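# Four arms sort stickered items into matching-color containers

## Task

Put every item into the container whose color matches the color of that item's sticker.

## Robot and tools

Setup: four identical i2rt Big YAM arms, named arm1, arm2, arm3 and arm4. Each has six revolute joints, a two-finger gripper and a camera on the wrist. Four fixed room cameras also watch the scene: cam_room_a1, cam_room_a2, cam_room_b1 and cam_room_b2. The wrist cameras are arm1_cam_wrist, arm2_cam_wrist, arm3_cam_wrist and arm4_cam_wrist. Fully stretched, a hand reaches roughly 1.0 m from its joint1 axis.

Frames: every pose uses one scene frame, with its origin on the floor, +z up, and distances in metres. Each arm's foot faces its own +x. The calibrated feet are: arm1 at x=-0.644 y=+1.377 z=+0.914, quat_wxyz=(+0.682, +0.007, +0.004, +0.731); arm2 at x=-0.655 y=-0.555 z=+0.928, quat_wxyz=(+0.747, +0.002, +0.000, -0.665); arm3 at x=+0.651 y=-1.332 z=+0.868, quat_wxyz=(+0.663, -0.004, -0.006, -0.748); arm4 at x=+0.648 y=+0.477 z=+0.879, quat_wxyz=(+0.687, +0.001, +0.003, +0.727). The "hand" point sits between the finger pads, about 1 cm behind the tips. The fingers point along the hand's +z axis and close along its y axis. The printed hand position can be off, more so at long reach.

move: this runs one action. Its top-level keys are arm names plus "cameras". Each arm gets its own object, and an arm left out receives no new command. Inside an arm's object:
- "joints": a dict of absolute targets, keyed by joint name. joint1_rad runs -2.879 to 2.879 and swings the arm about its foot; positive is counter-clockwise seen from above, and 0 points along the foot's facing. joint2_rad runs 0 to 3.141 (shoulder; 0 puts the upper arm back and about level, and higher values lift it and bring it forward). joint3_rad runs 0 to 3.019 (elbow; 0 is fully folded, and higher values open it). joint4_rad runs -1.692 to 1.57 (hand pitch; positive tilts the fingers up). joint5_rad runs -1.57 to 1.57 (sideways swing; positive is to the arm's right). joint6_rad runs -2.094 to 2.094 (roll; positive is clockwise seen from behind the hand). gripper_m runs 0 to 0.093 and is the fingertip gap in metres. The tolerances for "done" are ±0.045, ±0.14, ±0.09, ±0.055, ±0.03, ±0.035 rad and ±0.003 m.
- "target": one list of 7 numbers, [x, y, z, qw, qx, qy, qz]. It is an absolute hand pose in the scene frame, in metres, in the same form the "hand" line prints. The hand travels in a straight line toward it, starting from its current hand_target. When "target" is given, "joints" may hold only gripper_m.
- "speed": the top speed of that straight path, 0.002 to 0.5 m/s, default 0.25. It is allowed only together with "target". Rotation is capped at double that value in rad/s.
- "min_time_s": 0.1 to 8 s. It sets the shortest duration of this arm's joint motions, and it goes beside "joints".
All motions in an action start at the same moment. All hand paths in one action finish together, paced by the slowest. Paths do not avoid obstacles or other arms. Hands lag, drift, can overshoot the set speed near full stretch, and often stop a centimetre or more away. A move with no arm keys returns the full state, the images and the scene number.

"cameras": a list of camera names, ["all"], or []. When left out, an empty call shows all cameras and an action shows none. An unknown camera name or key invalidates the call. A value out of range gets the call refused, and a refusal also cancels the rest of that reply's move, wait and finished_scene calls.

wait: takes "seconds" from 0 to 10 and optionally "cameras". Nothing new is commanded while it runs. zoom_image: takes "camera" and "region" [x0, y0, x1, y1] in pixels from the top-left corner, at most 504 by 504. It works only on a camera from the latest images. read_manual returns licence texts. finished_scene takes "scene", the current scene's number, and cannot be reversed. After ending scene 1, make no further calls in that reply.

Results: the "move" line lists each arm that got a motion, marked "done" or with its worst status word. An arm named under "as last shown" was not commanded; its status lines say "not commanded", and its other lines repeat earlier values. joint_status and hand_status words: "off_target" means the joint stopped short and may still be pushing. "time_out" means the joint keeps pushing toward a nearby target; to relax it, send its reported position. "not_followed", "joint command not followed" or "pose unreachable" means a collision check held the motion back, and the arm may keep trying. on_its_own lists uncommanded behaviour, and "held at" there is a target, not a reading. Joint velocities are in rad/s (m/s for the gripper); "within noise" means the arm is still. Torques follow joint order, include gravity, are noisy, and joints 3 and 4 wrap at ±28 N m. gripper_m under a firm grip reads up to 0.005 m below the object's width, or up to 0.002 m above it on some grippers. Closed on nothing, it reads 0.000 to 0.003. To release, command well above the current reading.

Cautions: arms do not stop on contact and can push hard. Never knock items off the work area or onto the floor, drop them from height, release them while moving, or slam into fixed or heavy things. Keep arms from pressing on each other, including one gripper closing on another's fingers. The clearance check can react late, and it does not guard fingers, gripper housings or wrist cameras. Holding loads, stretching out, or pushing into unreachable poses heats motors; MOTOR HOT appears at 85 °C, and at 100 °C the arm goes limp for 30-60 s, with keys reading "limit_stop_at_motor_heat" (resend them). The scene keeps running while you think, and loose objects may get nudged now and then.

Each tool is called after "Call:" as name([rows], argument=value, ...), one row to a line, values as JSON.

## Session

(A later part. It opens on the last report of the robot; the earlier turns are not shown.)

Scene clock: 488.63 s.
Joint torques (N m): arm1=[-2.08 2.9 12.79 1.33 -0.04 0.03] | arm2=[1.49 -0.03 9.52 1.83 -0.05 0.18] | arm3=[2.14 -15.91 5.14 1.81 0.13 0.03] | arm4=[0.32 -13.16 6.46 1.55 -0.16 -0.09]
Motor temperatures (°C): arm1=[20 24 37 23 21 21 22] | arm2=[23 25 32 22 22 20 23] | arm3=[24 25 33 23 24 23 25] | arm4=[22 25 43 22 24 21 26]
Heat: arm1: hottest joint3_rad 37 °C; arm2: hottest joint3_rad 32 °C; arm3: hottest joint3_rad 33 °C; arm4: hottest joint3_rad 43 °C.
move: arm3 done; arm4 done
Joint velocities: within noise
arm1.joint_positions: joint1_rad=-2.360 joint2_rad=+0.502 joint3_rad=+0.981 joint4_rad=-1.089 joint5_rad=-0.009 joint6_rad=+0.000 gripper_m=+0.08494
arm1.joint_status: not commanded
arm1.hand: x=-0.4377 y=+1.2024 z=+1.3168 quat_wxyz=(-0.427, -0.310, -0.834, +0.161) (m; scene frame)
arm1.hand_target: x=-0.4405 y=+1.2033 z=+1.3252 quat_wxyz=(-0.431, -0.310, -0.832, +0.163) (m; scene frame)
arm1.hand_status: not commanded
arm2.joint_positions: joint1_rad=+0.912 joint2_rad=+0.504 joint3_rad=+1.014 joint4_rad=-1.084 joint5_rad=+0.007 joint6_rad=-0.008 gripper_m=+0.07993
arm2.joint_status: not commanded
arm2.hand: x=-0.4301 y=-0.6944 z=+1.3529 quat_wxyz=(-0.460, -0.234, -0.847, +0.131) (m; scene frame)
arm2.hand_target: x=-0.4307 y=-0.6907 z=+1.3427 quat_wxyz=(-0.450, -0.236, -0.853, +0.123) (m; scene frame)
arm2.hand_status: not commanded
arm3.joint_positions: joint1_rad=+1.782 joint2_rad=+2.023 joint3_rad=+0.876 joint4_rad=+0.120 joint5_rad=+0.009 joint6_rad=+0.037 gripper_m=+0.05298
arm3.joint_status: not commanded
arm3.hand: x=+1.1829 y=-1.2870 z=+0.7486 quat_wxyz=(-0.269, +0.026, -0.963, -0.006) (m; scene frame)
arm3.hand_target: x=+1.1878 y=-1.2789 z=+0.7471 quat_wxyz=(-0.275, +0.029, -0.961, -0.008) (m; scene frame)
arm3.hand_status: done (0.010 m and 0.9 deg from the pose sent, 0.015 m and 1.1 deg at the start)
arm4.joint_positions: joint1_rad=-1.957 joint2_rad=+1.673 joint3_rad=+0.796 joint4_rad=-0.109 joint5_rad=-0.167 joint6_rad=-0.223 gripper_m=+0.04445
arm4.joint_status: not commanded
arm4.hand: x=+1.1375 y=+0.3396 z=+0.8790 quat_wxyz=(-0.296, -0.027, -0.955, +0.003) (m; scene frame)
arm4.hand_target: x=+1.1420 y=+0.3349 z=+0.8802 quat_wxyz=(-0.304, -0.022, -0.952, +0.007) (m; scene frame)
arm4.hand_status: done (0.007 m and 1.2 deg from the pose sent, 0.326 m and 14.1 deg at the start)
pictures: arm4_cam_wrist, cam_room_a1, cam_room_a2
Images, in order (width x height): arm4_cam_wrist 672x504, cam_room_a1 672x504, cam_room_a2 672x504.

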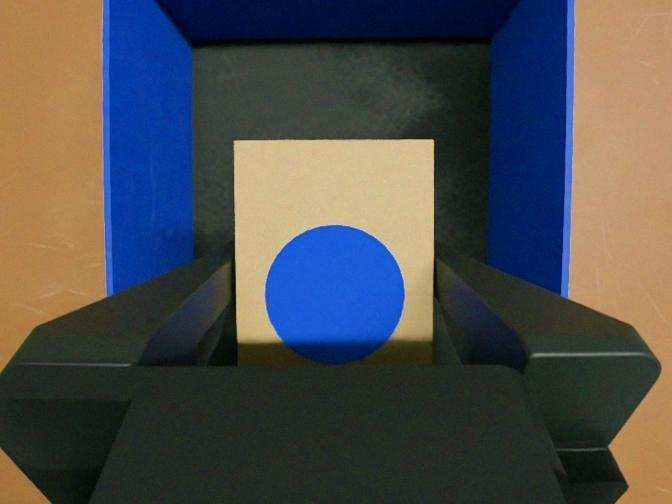

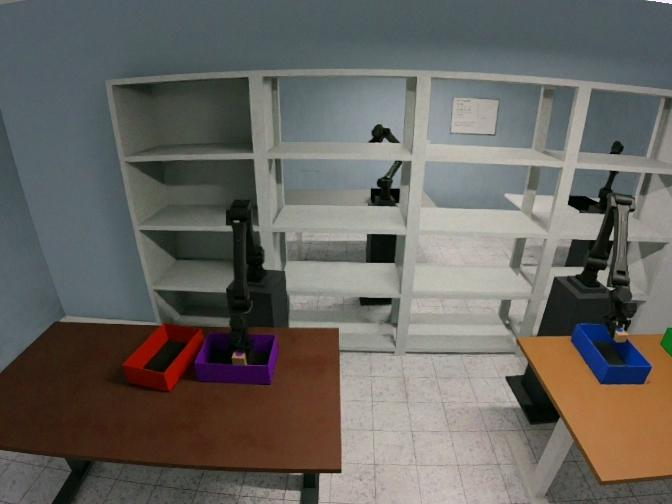

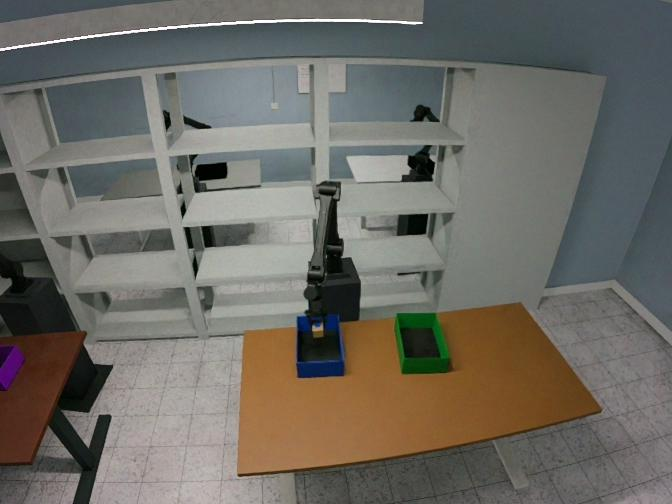

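Call:
move(arm3={"target":[1.188,-1.279,0.738,0.2755,-0.0293,0.9608,0.0084],"speed":0.04}, arm4={"target":[1.142,0.335,0.785,0.3039,0.0216,0.9524,-0.0069],"speed":0.1}, cameras=["arm4_cam_wrist"])

Call:
move(arm3={"target":[1.188,-1.279,0.729,0.2755,-0.0293,0.9608,0.0084],"speed":0.04}, arm4={"target":[1.142,0.335,0.760,0.3039,0.0216,0.9524,-0.0069],"speed":0.06}, cameras=["arm4_cam_wrist","cam_room_a1","cam_room_a2"])

Call:
zoom_image(camera="cam_room_a1", region=[190, 310, 290, 390])

Call:
zoom_image(camera="cam_room_a2", region=[260, 280, 380, 380])

Scene clock: 498.47 s.
Joint torques (N m): arm1=[-2.2 2.37 12.56 1.13 -0.02 0.03] | arm2=[1.67 -0.15 9.57 1.78 -0.04 0.18] | arm3=[2.08 -14.56 5.35 1.63 0.11 0.02] | arm4=[-0.09 -14.51 4.42 1.59 -0.14 -0.08]
Motor temperatures (°C): arm1=[20 24 37 23 21 21 22] | arm2=[23 25 32 22 22 20 23] | arm3=[24 26 33 23 24 23 25] | arm4=[22 25 41 22 24 21 26]
Heat: arm1: hottest joint3_rad 37 °C; arm2: hottest joint3_rad 32 °C; arm3: hottest joint3_rad 33 °C; arm4: hottest joint3_rad 41 °C.
move: arm3 off_target; arm4 done
Joint velocities: within noise
arm1, arm2: as last shown
arm3.joint_positions: joint1_rad=+1.782 joint2_rad=+2.033 joint3_rad=+0.876 joint4_rad=+0.146 joint5_rad=+0.010 joint6_rad=+0.038 gripper_m=+0.05298
arm3.joint_status: not commanded
arm3.hand: x=+1.1859 y=-1.2870 z=+0.7467 quat_wxyz=(-0.276, +0.026, -0.961, -0.006) (m; scene frame)
arm3.hand_target: x=+1.1877 y=-1.2791 z=+0.7382 quat_wxyz=(-0.275, +0.029, -0.961, -0.008) (m; scene frame)
arm3.hand_status: off_target (0.012 m and 0.5 deg from the pose sent, 0.014 m and 0.9 deg at the start)
arm4.joint_positions: joint1_rad=-1.957 joint2_rad=+1.925 joint3_rad=+0.778 joint4_rad=+0.167 joint5_rad=-0.167 joint6_rad=-0.223 gripper_m=+0.04445
arm4.joint_status: not commanded
arm4.hand: x=+1.1397 y=+0.3384 z=+0.7870 quat_wxyz=(-0.299, -0.026, -0.954, +0.004) (m; scene frame)
arm4.hand_target: x=+1.1418 y=+0.3349 z=+0.7850 quat_wxyz=(-0.304, -0.022, -0.953, +0.007) (m; scene frame)
arm4.hand_status: done (0.005 m and 0.9 deg from the pose sent, 0.094 m and 1.2 deg at the start)
pictures: arm4_cam_wrist
Images, in order (width x height): arm4_cam_wrist 672x504.

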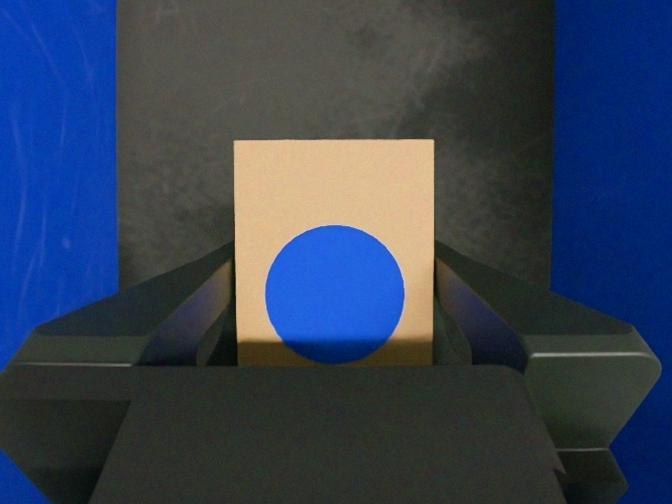

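Scene clock: 499.53 s.
Joint torques (N m): arm1=[-1.85 3.14 12.46 1.35 -0.06 -0.04] | arm2=[1.38 0.03 9.55 1.78 -0.04 0.18] | arm3=[1.96 -13.16 5.5 1.37 0.08 0.03] | arm4=[0.15 -14.1 4.31 1.62 -0.11 -0.09]
Motor temperatures (°C): arm1=[20 24 37 23 21 21 22] | arm2=[23 25 32 22 22 20 23] | arm3=[24 26 32 23 24 23 25] | arm4=[22 25 41 22 24 21 26]
Heat: arm1: hottest joint3_rad 37 °C; arm2: hottest joint3_rad 32 °C; arm3: hottest joint3_rad 32 °C; arm4: hottest joint3_rad 41 °C.
move: arm3 off_target; arm4 done
Joint velocities: within noise
arm1, arm2: as last shown
arm3.joint_positions: joint1_rad=+1.782 joint2_rad=+2.040 joint3_rad=+0.876 joint4_rad=+0.173 joint5_rad=+0.011 joint6_rad=+0.038 gripper_m=+0.05298
arm3.joint_status: not commanded
arm3.hand: x=+1.1897 y=-1.2868 z=+0.7466 quat_wxyz=(-0.286, +0.026, -0.958, -0.006) (m; scene frame)
arm3.hand_target: x=+1.1872 y=-1.2792 z=+0.7296 quat_wxyz=(-0.275, +0.029, -0.961, -0.008) (m; scene frame)
arm3.hand_status: off_target (0.019 m and 1.3 deg from the pose sent, 0.020 m and 0.5 deg at the start)
arm4.joint_positions: joint1_rad=-1.957 joint2_rad=+1.995 joint3_rad=+0.778 joint4_rad=+0.234 joint5_rad=-0.167 joint6_rad=-0.223 gripper_m=+0.04445
arm4.joint_status: not commanded
arm4.hand: x=+1.1371 y=+0.3391 z=+0.7621 quat_wxyz=(-0.297, -0.026, -0.954, +0.004) (m; scene frame)
arm4.hand_target: x=+1.1418 y=+0.3349 z=+0.7601 quat_wxyz=(-0.304, -0.022, -0.952, +0.007) (m; scene frame)
arm4.hand_status: done (0.007 m and 1.0 deg from the pose sent, 0.027 m and 0.9 deg at the start)
pictures: arm4_cam_wrist, cam_room_a1, cam_room_a2
Images, in order (width x height): arm4_cam_wrist 672x504, cam_room_a1 672x504, cam_room_a2 672x504.

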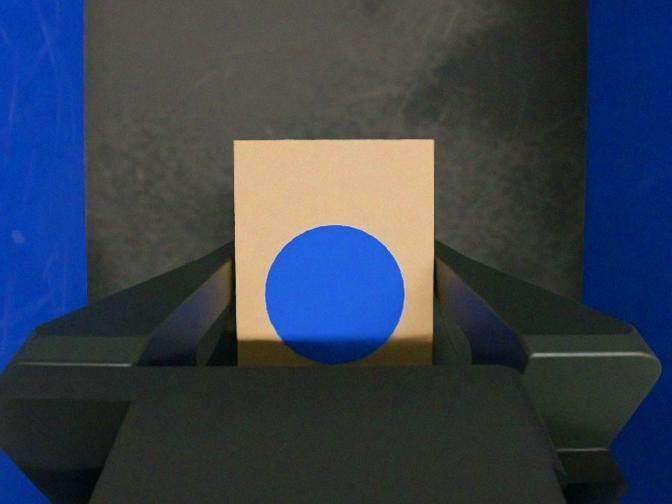

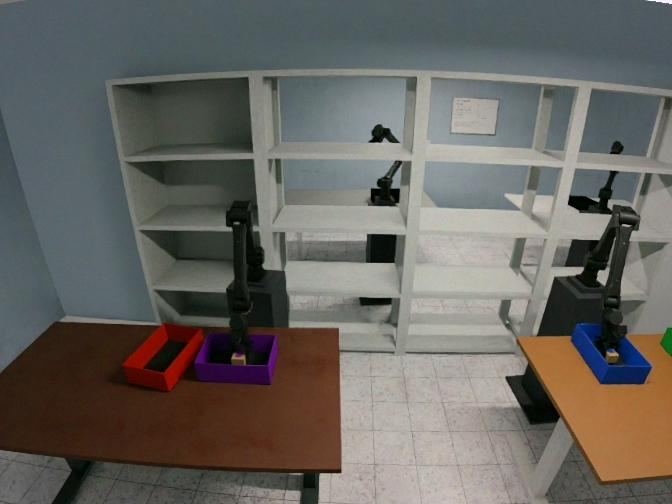

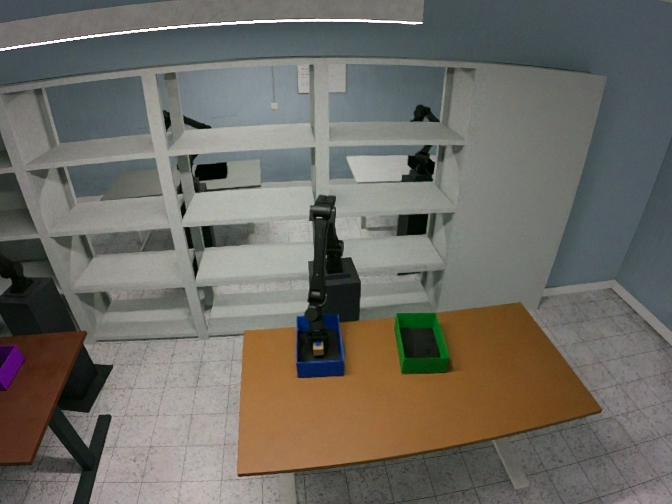

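Scaled by 5.040.

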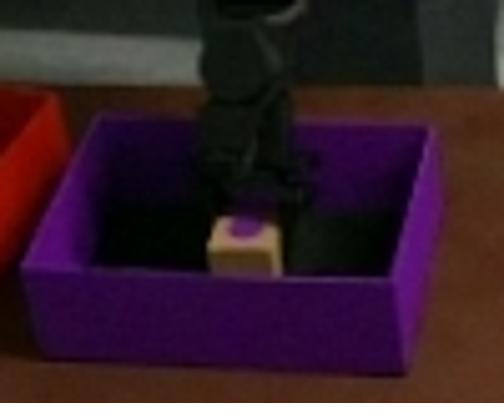

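Scaled by 4.200.

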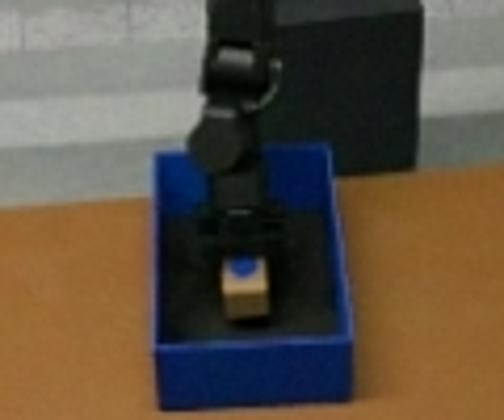

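Call:
move(arm3={"target":[1.187,-1.283,0.744,0.2755,-0.0293,0.9608,0.0084],"speed":0.04}, arm4={"target":[1.142,0.335,0.746,0.3039,0.0216,0.9524,-0.0069],"speed":0.04})

Call:
move(arm3={"joints":{"gripper_m":0.085}}, arm4={"target":[1.142,0.335,0.736,0.3039,0.0216,0.9524,-0.0069],"speed":0.04}, cameras=["arm3_cam_wrist","cam_room_a2"])

Call:
zoom_image(camera="cam_room_a2", region=[260, 280, 380, 380])

Scene clock: 505.83 s.
Joint torques (N m): arm1=[-2.26 2.78 12.45 1.2 -0.07 0.03] | arm2=[1.55 -0.03 9.55 1.83 -0.04 0.18] | arm3=[1.44 -16.85 4.81 0.35 -0.1 -0.05] | arm4=[0.62 -14.27 4.37 1.55 -0.09 -0.06]
Motor temperatures (°C): arm1=[20 24 37 23 21 21 22] | arm2=[23 25 32 22 22 20 23] | arm3=[24 25 32 23 24 23 25] | arm4=[22 25 40 22 24 21 26]
Heat: arm1: hottest joint3_rad 37 °C; arm2: hottest joint3_rad 32 °C; arm3: hottest joint3_rad 32 °C; arm4: hottest joint3_rad 40 °C.
move: arm3 done; arm4 done
Joint velocities: within noise
arm1, arm2: as last shown
arm3.joint_positions: joint1_rad=+1.782 joint2_rad=+2.038 joint3_rad=+0.876 joint4_rad=+0.166 joint5_rad=+0.011 joint6_rad=+0.038 gripper_m=+0.05298
arm3.joint_status: not commanded
arm3.hand: x=+1.1886 y=-1.2869 z=+0.7465 quat_wxyz=(-0.283, +0.026, -0.959, -0.006) (m; scene frame)
arm3.hand_target: x=+1.1869 y=-1.2831 z=+0.7440 quat_wxyz=(-0.276, +0.029, -0.961, -0.008) (m; scene frame)
arm3.hand_status: done (0.005 m and 1.0 deg from the pose sent, 0.005 m and 1.3 deg at the start)
arm4.joint_positions: joint1_rad=-1.957 joint2_rad=+2.034 joint3_rad=+0.778 joint4_rad=+0.270 joint5_rad=-0.167 joint6_rad=-0.223 gripper_m=+0.04445
arm4.joint_status: not commanded
arm4.hand: x=+1.1347 y=+0.3399 z=+0.7482 quat_wxyz=(-0.296, -0.027, -0.955, +0.003) (m; scene frame)
arm4.hand_target: x=+1.1416 y=+0.3350 z=+0.7461 quat_wxyz=(-0.304, -0.022, -0.953, +0.007) (m; scene frame)
arm4.hand_status: done (0.009 m and 1.2 deg from the pose sent, 0.017 m and 1.0 deg at the start)
pictures: none

Scene clock: 506.80 s.
Joint torques (N m): arm1=[-2.61 3.6 12.4 1.36 -0.07 -0.02] | arm2=[1.61 -0.15 9.55 1.8 -0.04 0.18] | arm3=[1.44 -16.79 4.85 0.8 -0.05 -0.05] | arm4=[0.62 -14.21 4.59 1.62 -0.13 -0.09]
Motor temperatures (°C): arm1=[20 24 37 23 21 21 22] | arm2=[23 25 32 22 22 20 23] | arm3=[24 25 32 23 24 23 25] | arm4=[22 25 39 22 24 21 26]
Heat: arm1: hottest joint3_rad 37 °C; arm2: hottest joint3_rad 32 °C; arm3: hottest joint3_rad 32 °C; arm4: hottest joint3_rad 39 °C.
move: arm3 done; arm4 off_target
Joint velocities: within noise
arm1, arm2: as last shown
arm3.joint_positions: joint1_rad=+1.782 joint2_rad=+2.038 joint3_rad=+0.876 joint4_rad=+0.154 joint5_rad=+0.010 joint6_rad=+0.038 gripper_m=+0.08496
arm3.joint_status: all done
arm3.hand: x=+1.1862 y=-1.2869 z=+0.7450 quat_wxyz=(-0.278, +0.026, -0.960, -0.007) (m; scene frame)
arm3.hand_target: x=+1.1870 y=-1.2830 z=+0.7440 quat_wxyz=(-0.276, +0.029, -0.961, -0.008) (m; scene frame)
arm3.hand_status: not commanded
arm4.joint_positions: joint1_rad=-1.957 joint2_rad=+2.062 joint3_rad=+0.778 joint4_rad=+0.294 joint5_rad=-0.167 joint6_rad=-0.223 gripper_m=+0.04445
arm4.joint_status: not commanded
arm4.hand: x=+1.1323 y=+0.3407 z=+0.7378 quat_wxyz=(-0.294, -0.027, -0.955, +0.003) (m; scene frame)
arm4.hand_target: x=+1.1415 y=+0.3350 z=+0.7361 quat_wxyz=(-0.304, -0.022, -0.953, +0.007) (m; scene frame)
arm4.hand_status: off_target (0.011 m and 1.4 deg from the pose sent, 0.015 m and 1.2 deg at the start)
pictures: arm3_cam_wrist, cam_room_a2
Images, in order (width x height): arm3_cam_wrist 672x504, cam_room_a2 672x504.

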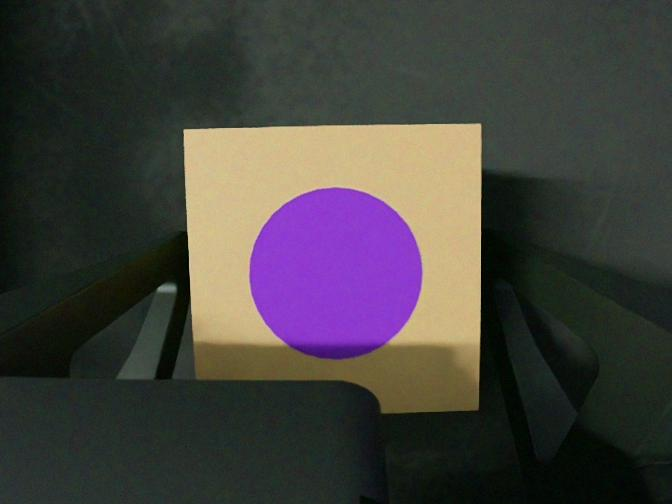

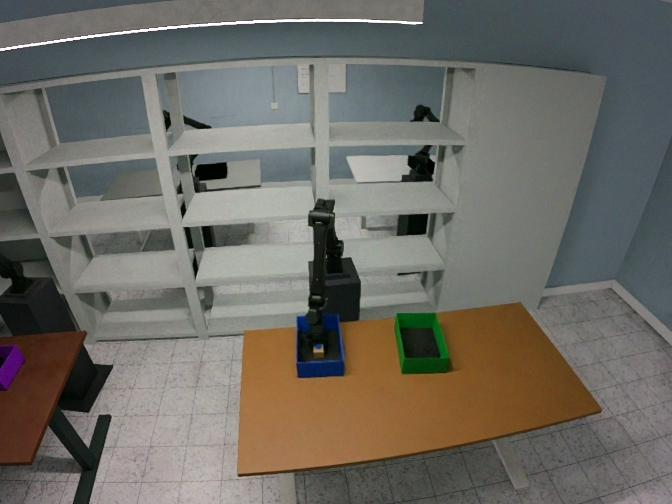

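Scaled by 4.200.

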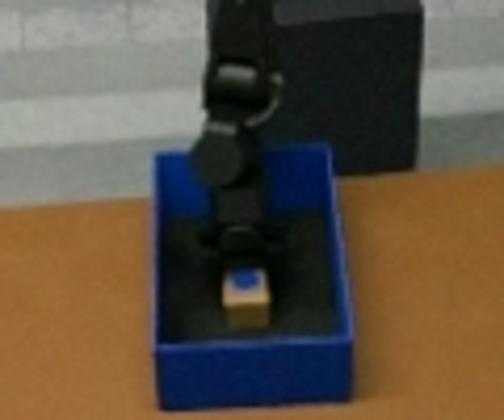

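Call:
move(arm3={"target":[1.165,-1.284,0.95,0.2755,-0.0293,0.9608,0.0084],"speed":0.15}, arm4={"target":[1.144,0.333,0.728,0.3039,0.0216,0.9524,-0.0069],"speed":0.03})

Call:
move(arm4={"target":[1.145,0.333,0.719,0.3039,0.0216,0.9524,-0.0069],"speed":0.03}, cameras=["arm3_cam_wrist","cam_room_a2","cam_room_a1"])

Call:
zoom_image(camera="cam_room_a2", region=[260, 280, 380, 380])

Scene clock: 514.93 s.
Joint torques (N m): arm1=[-1.85 3.02 12.59 1.22 -0.04 -0.05] | arm2=[1.55 -0.03 9.54 1.78 -0.05 0.17] | arm3=[1.26 -13.63 11.19 0.73 -0.06 -0.08] | arm4=[0.09 -13.74 4.64 1.48 -0.14 -0.1]
Motor temperatures (°C): arm1=[20 24 37 23 21 21 22] | arm2=[23 25 32 22 22 20 23] | arm3=[24 26 32 23 24 23 24] | arm4=[22 25 38 22 24 21 27]
Heat: arm1: hottest joint3_rad 37 °C; arm2: hottest joint3_rad 32 °C; arm3: hottest joint3_rad 32 °C; arm4: hottest joint3_rad 38 °C.
move: arm3 off_target; arm4 off_target
Joint velocities: within noise
arm1, arm2: as last shown
arm3.joint_positions: joint1_rad=+1.782 joint2_rad=+1.525 joint3_rad=+0.867 joint4_rad=-0.395 joint5_rad=+0.008 joint6_rad=+0.038 gripper_m=+0.08496
arm3.joint_status: not commanded
arm3.hand: x=+1.1463 y=-1.2876 z=+0.9303 quat_wxyz=(-0.256, +0.026, -0.966, -0.006) (m; scene frame)
arm3.hand_target: x=+1.1641 y=-1.2841 z=+0.9504 quat_wxyz=(-0.276, +0.029, -0.961, -0.008) (m; scene frame)
arm3.hand_status: off_target (0.027 m and 2.3 deg from the pose sent, 0.206 m and 0.5 deg at the start)
arm4.joint_positions: joint1_rad=-1.958 joint2_rad=+2.074 joint3_rad=+0.789 joint4_rad=+0.312 joint5_rad=-0.168 joint6_rad=-0.226 gripper_m=+0.04445
arm4.joint_status: not commanded
arm4.hand: x=+1.1388 y=+0.3384 z=+0.7371 quat_wxyz=(-0.302, -0.025, -0.953, +0.005) (m; scene frame)
arm4.hand_target: x=+1.1436 y=+0.3330 z=+0.7283 quat_wxyz=(-0.304, -0.022, -0.952, +0.007) (m; scene frame)
arm4.hand_status: off_target (0.012 m and 0.5 deg from the pose sent, 0.017 m and 1.4 deg at the start)
pictures: none

Scene clock: 515.90 s.
Joint torques (N m): arm1=[-2.2 3.25 12.46 1.14 -0.07 0.02] | arm2=[1.55 -0.03 9.57 1.76 -0.06 0.17] | arm3=[1.32 -13.51 11.23 0.7 -0.06 -0.09] | arm4=[-0.15 -12.28 4.3 1.32 -0.13 -0.04]
Motor temperatures (°C): arm1=[20 24 37 23 21 21 22] | arm2=[23 25 32 22 22 20 23] | arm3=[24 26 32 23 24 23 24] | arm4=[22 25 38 22 24 21 27]
Heat: arm1: hottest joint3_rad 37 °C; arm2: hottest joint3_rad 32 °C; arm3: hottest joint3_rad 32 °C; arm4: hottest joint3_rad 38 °C.
move: arm4 off_target
Joint velocities: within noise
arm1, arm2, arm3: as last shown
arm4.joint_positions: joint1_rad=-1.958 joint2_rad=+2.087 joint3_rad=+0.802 joint4_rad=+0.337 joint5_rad=-0.168 joint6_rad=-0.227 gripper_m=+0.04445
arm4.joint_status: not commanded
arm4.hand: x=+1.1470 y=+0.3356 z=+0.7373 quat_wxyz=(-0.313, -0.023, -0.949, +0.009) (m; scene frame)
arm4.hand_target: x=+1.1441 y=+0.3332 z=+0.7195 quat_wxyz=(-0.304, -0.022, -0.952, +0.007) (m; scene frame)
arm4.hand_status: off_target (0.019 m and 1.1 deg from the pose sent, 0.020 m and 0.5 deg at the start)
pictures: arm3_cam_wrist, cam_room_a1, cam_room_a2
Images, in order (width x height): arm3_cam_wrist 672x504, cam_room_a1 672x504, cam_room_a2 672x504.

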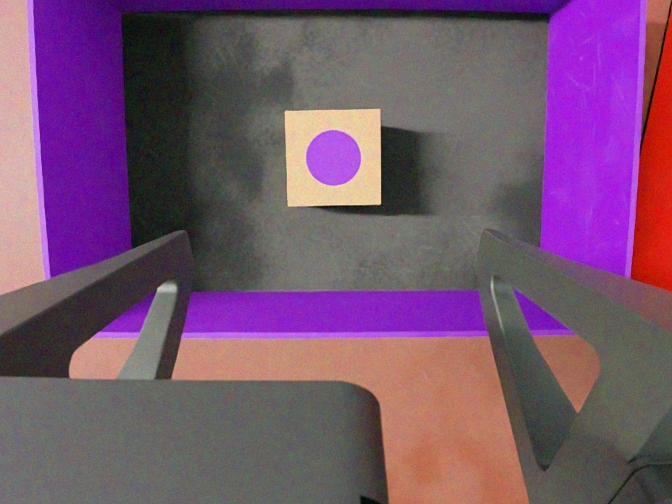

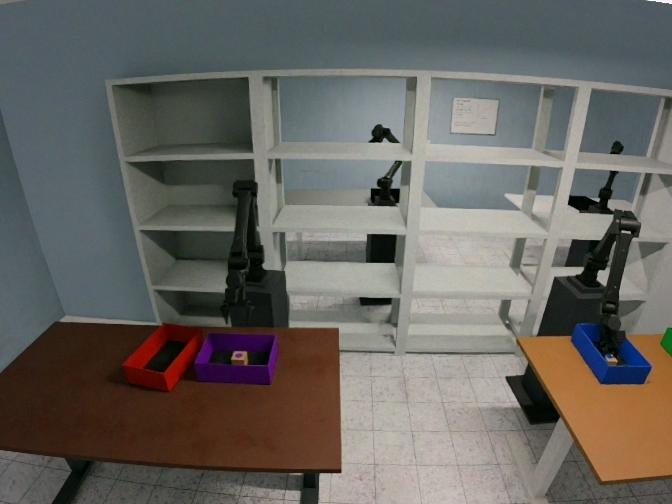

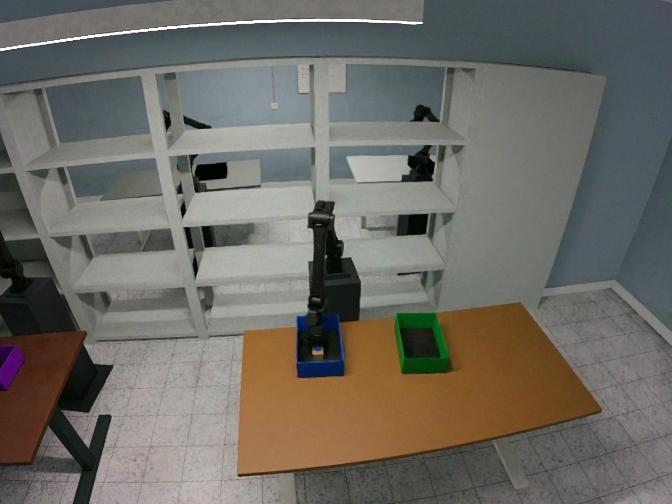

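Scaled by 4.200.

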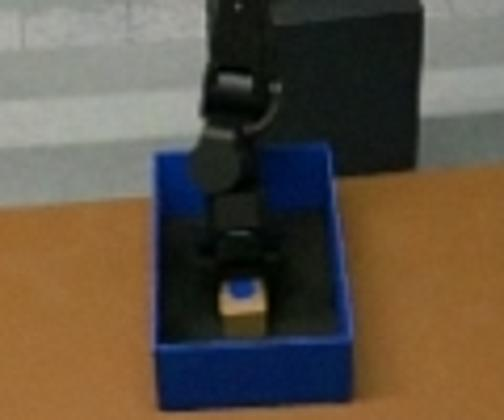

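Call:
move(arm4={"target":[1.144,0.335,0.735,0.3039,0.0216,0.9524,-0.0069],"speed":0.04})

Call:
move(arm4={"joints":{"gripper_m":0.078}}, cameras=["arm4_cam_wrist"])

Scene clock: 545.00 s.
Joint torques (N m): arm1=[-2.73 3.37 12.46 1.25 -0.06 0.02] | arm2=[1.44 -0.15 9.55 1.77 -0.04 0.17] | arm3=[1.32 -13.51 11.23 0.73 -0.07 -0.09] | arm4=[0.62 -16.44 3.47 0.34 -0.06 -0.04]
Motor temperatures (°C): arm1=[20 24 37 23 21 21 21] | arm2=[23 25 32 22 22 20 23] | arm3=[24 25 32 23 24 23 24] | arm4=[22 24 35 22 24 21 27]
Heat: arm1: hottest joint3_rad 37 °C; arm2: hottest joint3_rad 32 °C; arm3: hottest joint3_rad 32 °C; arm4: hottest joint3_rad 35 °C.
move: arm4 done
Joint velocities: within noise
arm1, arm2, arm3: as last shown
arm4.joint_positions: joint1_rad=-1.958 joint2_rad=+2.086 joint3_rad=+0.802 joint4_rad=+0.334 joint5_rad=-0.168 joint6_rad=-0.227 gripper_m=+0.04445
arm4.joint_status: not commanded
arm4.hand: x=+1.1466 y=+0.3358 z=+0.7374 quat_wxyz=(-0.312, -0.023, -0.950, +0.008) (m; scene frame)
arm4.hand_target: x=+1.1439 y=+0.3350 z=+0.7350 quat_wxyz=(-0.304, -0.022, -0.952, +0.007) (m; scene frame)
arm4.hand_status: done (0.004 m and 1.0 deg from the pose sent, 0.004 m and 1.1 deg at the start)
pictures: none

Scene clock: 545.53 s.
Joint torques (N m): arm1=[-2.2 2.49 12.56 1.28 -0.04 0] | arm2=[1.49 -0.09 9.55 1.8 -0.05 0.17] | arm3=[1.2 -13.74 11.25 0.69 -0.05 -0.09] | arm4=[0.44 -16.38 3.36 0.4 0 -0.01]
Motor temperatures (°C): arm1=[20 24 37 23 21 21 21] | arm2=[23 25 32 22 22 20 23] | arm3=[24 25 32 23 24 23 24] | arm4=[22 24 35 22 24 21 27]
Heat: arm1: hottest joint3_rad 37 °C; arm2: hottest joint3_rad 32 °C; arm3: hottest joint3_rad 32 °C; arm4: hottest joint3_rad 35 °C.
move: arm4 done
Joint velocities: within noise
arm1.joint_positions: joint1_rad=-2.360 joint2_rad=+0.502 joint3_rad=+0.981 joint4_rad=-1.089 joint5_rad=-0.009 joint6_rad=+0.000 gripper_m=+0.08494
arm1.joint_status: not commanded
arm1.hand: x=-0.4377 y=+1.2024 z=+1.3168 quat_wxyz=(-0.427, -0.310, -0.834, +0.161) (m; scene frame)
arm1.hand_target: x=-0.4405 y=+1.2033 z=+1.3252 quat_wxyz=(-0.431, -0.310, -0.832, +0.163) (m; scene frame)
arm1.hand_status: not commanded
arm2.joint_positions: joint1_rad=+0.912 joint2_rad=+0.504 joint3_rad=+1.014 joint4_rad=-1.084 joint5_rad=+0.007 joint6_rad=-0.008 gripper_m=+0.07993
arm2.joint_status: not commanded
arm2.hand: x=-0.4301 y=-0.6944 z=+1.3529 quat_wxyz=(-0.460, -0.234, -0.847, +0.131) (m; scene frame)
arm2.hand_target: x=-0.4307 y=-0.6907 z=+1.3427 quat_wxyz=(-0.450, -0.236, -0.853, +0.123) (m; scene frame)
arm2.hand_status: not commanded
arm3: as last shown
arm4.joint_positions: joint1_rad=-1.958 joint2_rad=+2.086 joint3_rad=+0.802 joint4_rad=+0.329 joint5_rad=-0.170 joint6_rad=-0.227 gripper_m=+0.07790
arm4.joint_status: all done
arm4.hand: x=+1.1458 y=+0.3364 z=+0.7368 quat_wxyz=(-0.310, -0.023, -0.950, +0.007) (m; scene frame)
arm4.hand_target: x=+1.1438 y=+0.3350 z=+0.7349 quat_wxyz=(-0.304, -0.022, -0.952, +0.007) (m; scene frame)
arm4.hand_status: not commanded
pictures: arm4_cam_wrist
Images, in order (width x height): arm4_cam_wrist 672x504.

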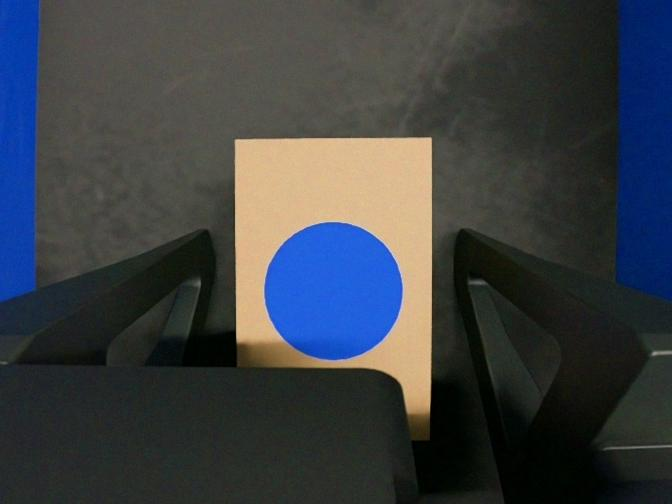

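Call:
move(arm4={"target":[1.144,0.336,0.95,0.3039,0.0216,0.9524,-0.0069],"speed":0.12}, cameras=["arm4_cam_wrist","cam_room_a1","cam_room_a2"])

Scene clock: 550.17 s.
Joint torques (N m): arm1=[-1.9 3.37 12.62 1.26 -0.05 0.01] | arm2=[1.55 -0.09 9.54 1.8 -0.04 0.18] | arm3=[1.32 -13.63 11.21 0.68 -0.07 -0.08] | arm4=[0.44 -13.68 9.62 0.59 -0.02 -0.03]
Motor temperatures (°C): arm1=[20 24 37 23 21 21 21] | arm2=[23 25 32 22 22 20 23] | arm3=[24 25 32 23 24 23 24] | arm4=[22 24 35 22 24 21 26]
Heat: arm1: hottest joint3_rad 37 °C; arm2: hottest joint3_rad 32 °C; arm3: hottest joint3_rad 32 °C; arm4: hottest joint3_rad 35 °C.
move: arm4 off_target
Joint velocities: within noise
arm1, arm2, arm3: as last shown
arm4.joint_positions: joint1_rad=-1.958 joint2_rad=+1.538 joint3_rad=+0.828 joint4_rad=-0.291 joint5_rad=-0.170 joint6_rad=-0.227 gripper_m=+0.07791
arm4.joint_status: not commanded
arm4.hand: x=+1.1299 y=+0.3428 z=+0.9328 quat_wxyz=(-0.289, -0.025, -0.957, +0.000) (m; scene frame)
arm4.hand_target: x=+1.1435 y=+0.3361 z=+0.9504 quat_wxyz=(-0.304, -0.022, -0.952, +0.007) (m; scene frame)
arm4.hand_status: off_target (0.023 m and 1.9 deg from the pose sent, 0.213 m and 0.8 deg at the start)
pictures: arm4_cam_wrist, cam_room_a1, cam_room_a2
Images, in order (width x height): arm4_cam_wrist 672x504, cam_room_a1 672x504, cam_room_a2 672x504.

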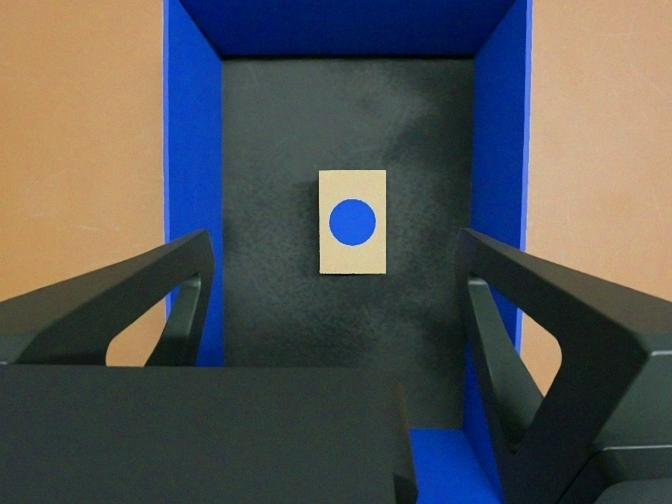

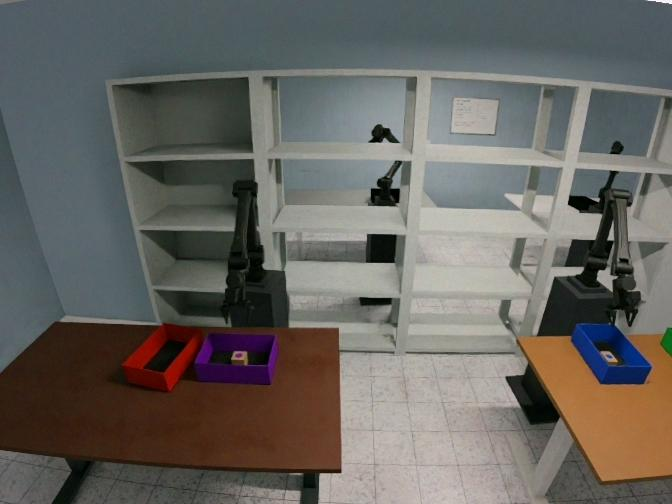

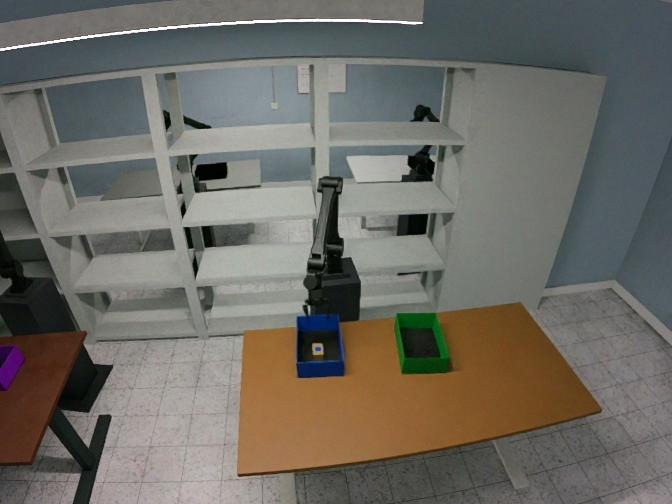

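Call:
wait(seconds=0.2, cameras=["cam_room_b1","cam_room_b2"])

Scene clock: 552.07 s.
Joint torques (N m): arm1=[-2.2 2.78 12.41 1.26 -0.07 0.01] | arm2=[1.49 0.03 9.55 1.77 -0.05 0.18] | arm3=[1.2 -13.63 11.23 0.68 -0.06 -0.08] | arm4=[0.38 -13.63 9.59 0.59 -0.03 -0.01]
Motor temperatures (°C): arm1=[20 24 37 23 21 21 21] | arm2=[23 25 32 22 22 20 23] | arm3=[24 25 32 23 24 23 24] | arm4=[22 24 35 22 24 21 26]
Heat: arm1: hottest joint3_rad 37 °C; arm2: hottest joint3_rad 32 °C; arm3: hottest joint3_rad 32 °C; arm4: hottest joint3_rad 35 °C.
Joint velocities: within noise
arm1.joint_positions: joint1_rad=-2.360 joint2_rad=+0.502 joint3_rad=+0.981 joint4_rad=-1.089 joint5_rad=-0.009 joint6_rad=+0.000 gripper_m=+0.08494
arm1.joint_status: not commanded
arm1.hand: x=-0.4377 y=+1.2024 z=+1.3168 quat_wxyz=(-0.427, -0.310, -0.834, +0.161) (m; scene frame)
arm1.hand_target: x=-0.4405 y=+1.2033 z=+1.3252 quat_wxyz=(-0.431, -0.310, -0.832, +0.163) (m; scene frame)
arm1.hand_status: not commanded
arm2.joint_positions: joint1_rad=+0.912 joint2_rad=+0.504 joint3_rad=+1.014 joint4_rad=-1.084 joint5_rad=+0.007 joint6_rad=-0.008 gripper_m=+0.07993
arm2.joint_status: not commanded
arm2.hand: x=-0.4301 y=-0.6944 z=+1.3529 quat_wxyz=(-0.460, -0.234, -0.847, +0.131) (m; scene frame)
arm2.hand_target: x=-0.4307 y=-0.6907 z=+1.3427 quat_wxyz=(-0.450, -0.236, -0.853, +0.123) (m; scene frame)
arm2.hand_status: not commanded
arm3.joint_positions: joint1_rad=+1.782 joint2_rad=+1.525 joint3_rad=+0.867 joint4_rad=-0.395 joint5_rad=+0.008 joint6_rad=+0.038 gripper_m=+0.08496
arm3.joint_status: not commanded
arm3.hand: x=+1.1463 y=-1.2876 z=+0.9303 quat_wxyz=(-0.256, +0.026, -0.966, -0.006) (m; scene frame)
arm3.hand_target: x=+1.1641 y=-1.2841 z=+0.9504 quat_wxyz=(-0.276, +0.029, -0.961, -0.008) (m; scene frame)
arm3.hand_status: not commanded
arm4.joint_positions: joint1_rad=-1.958 joint2_rad=+1.538 joint3_rad=+0.828 joint4_rad=-0.291 joint5_rad=-0.170 joint6_rad=-0.227 gripper_m=+0.07791
arm4.joint_status: not commanded
arm4.hand: x=+1.1299 y=+0.3428 z=+0.9328 quat_wxyz=(-0.289, -0.025, -0.957, +0.000) (m; scene frame)
arm4.hand_target: x=+1.1435 y=+0.3361 z=+0.9504 quat_wxyz=(-0.304, -0.022, -0.952, +0.007) (m; scene frame)
arm4.hand_status: off_target (0.023 m and 1.9 deg from the pose sent, 0.213 m and 0.8 deg at the start)
wait: 0.20 s; at rest from the start
pictures: cam_room_b1, cam_room_b2
Images, in order (width x height): cam_room_b1 672x504, cam_room_b2 672x504.

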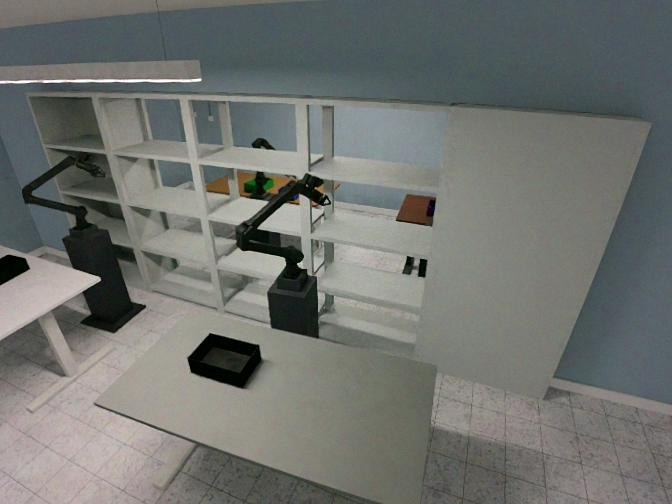

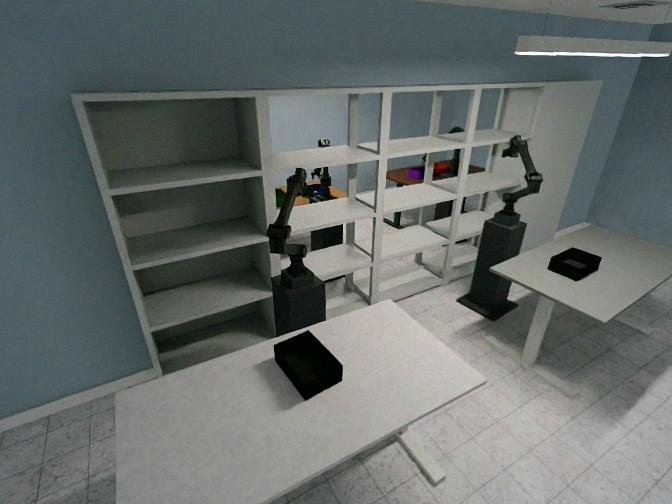

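Call:
finished_scene(scene=2)

The scene is finished: the task was done.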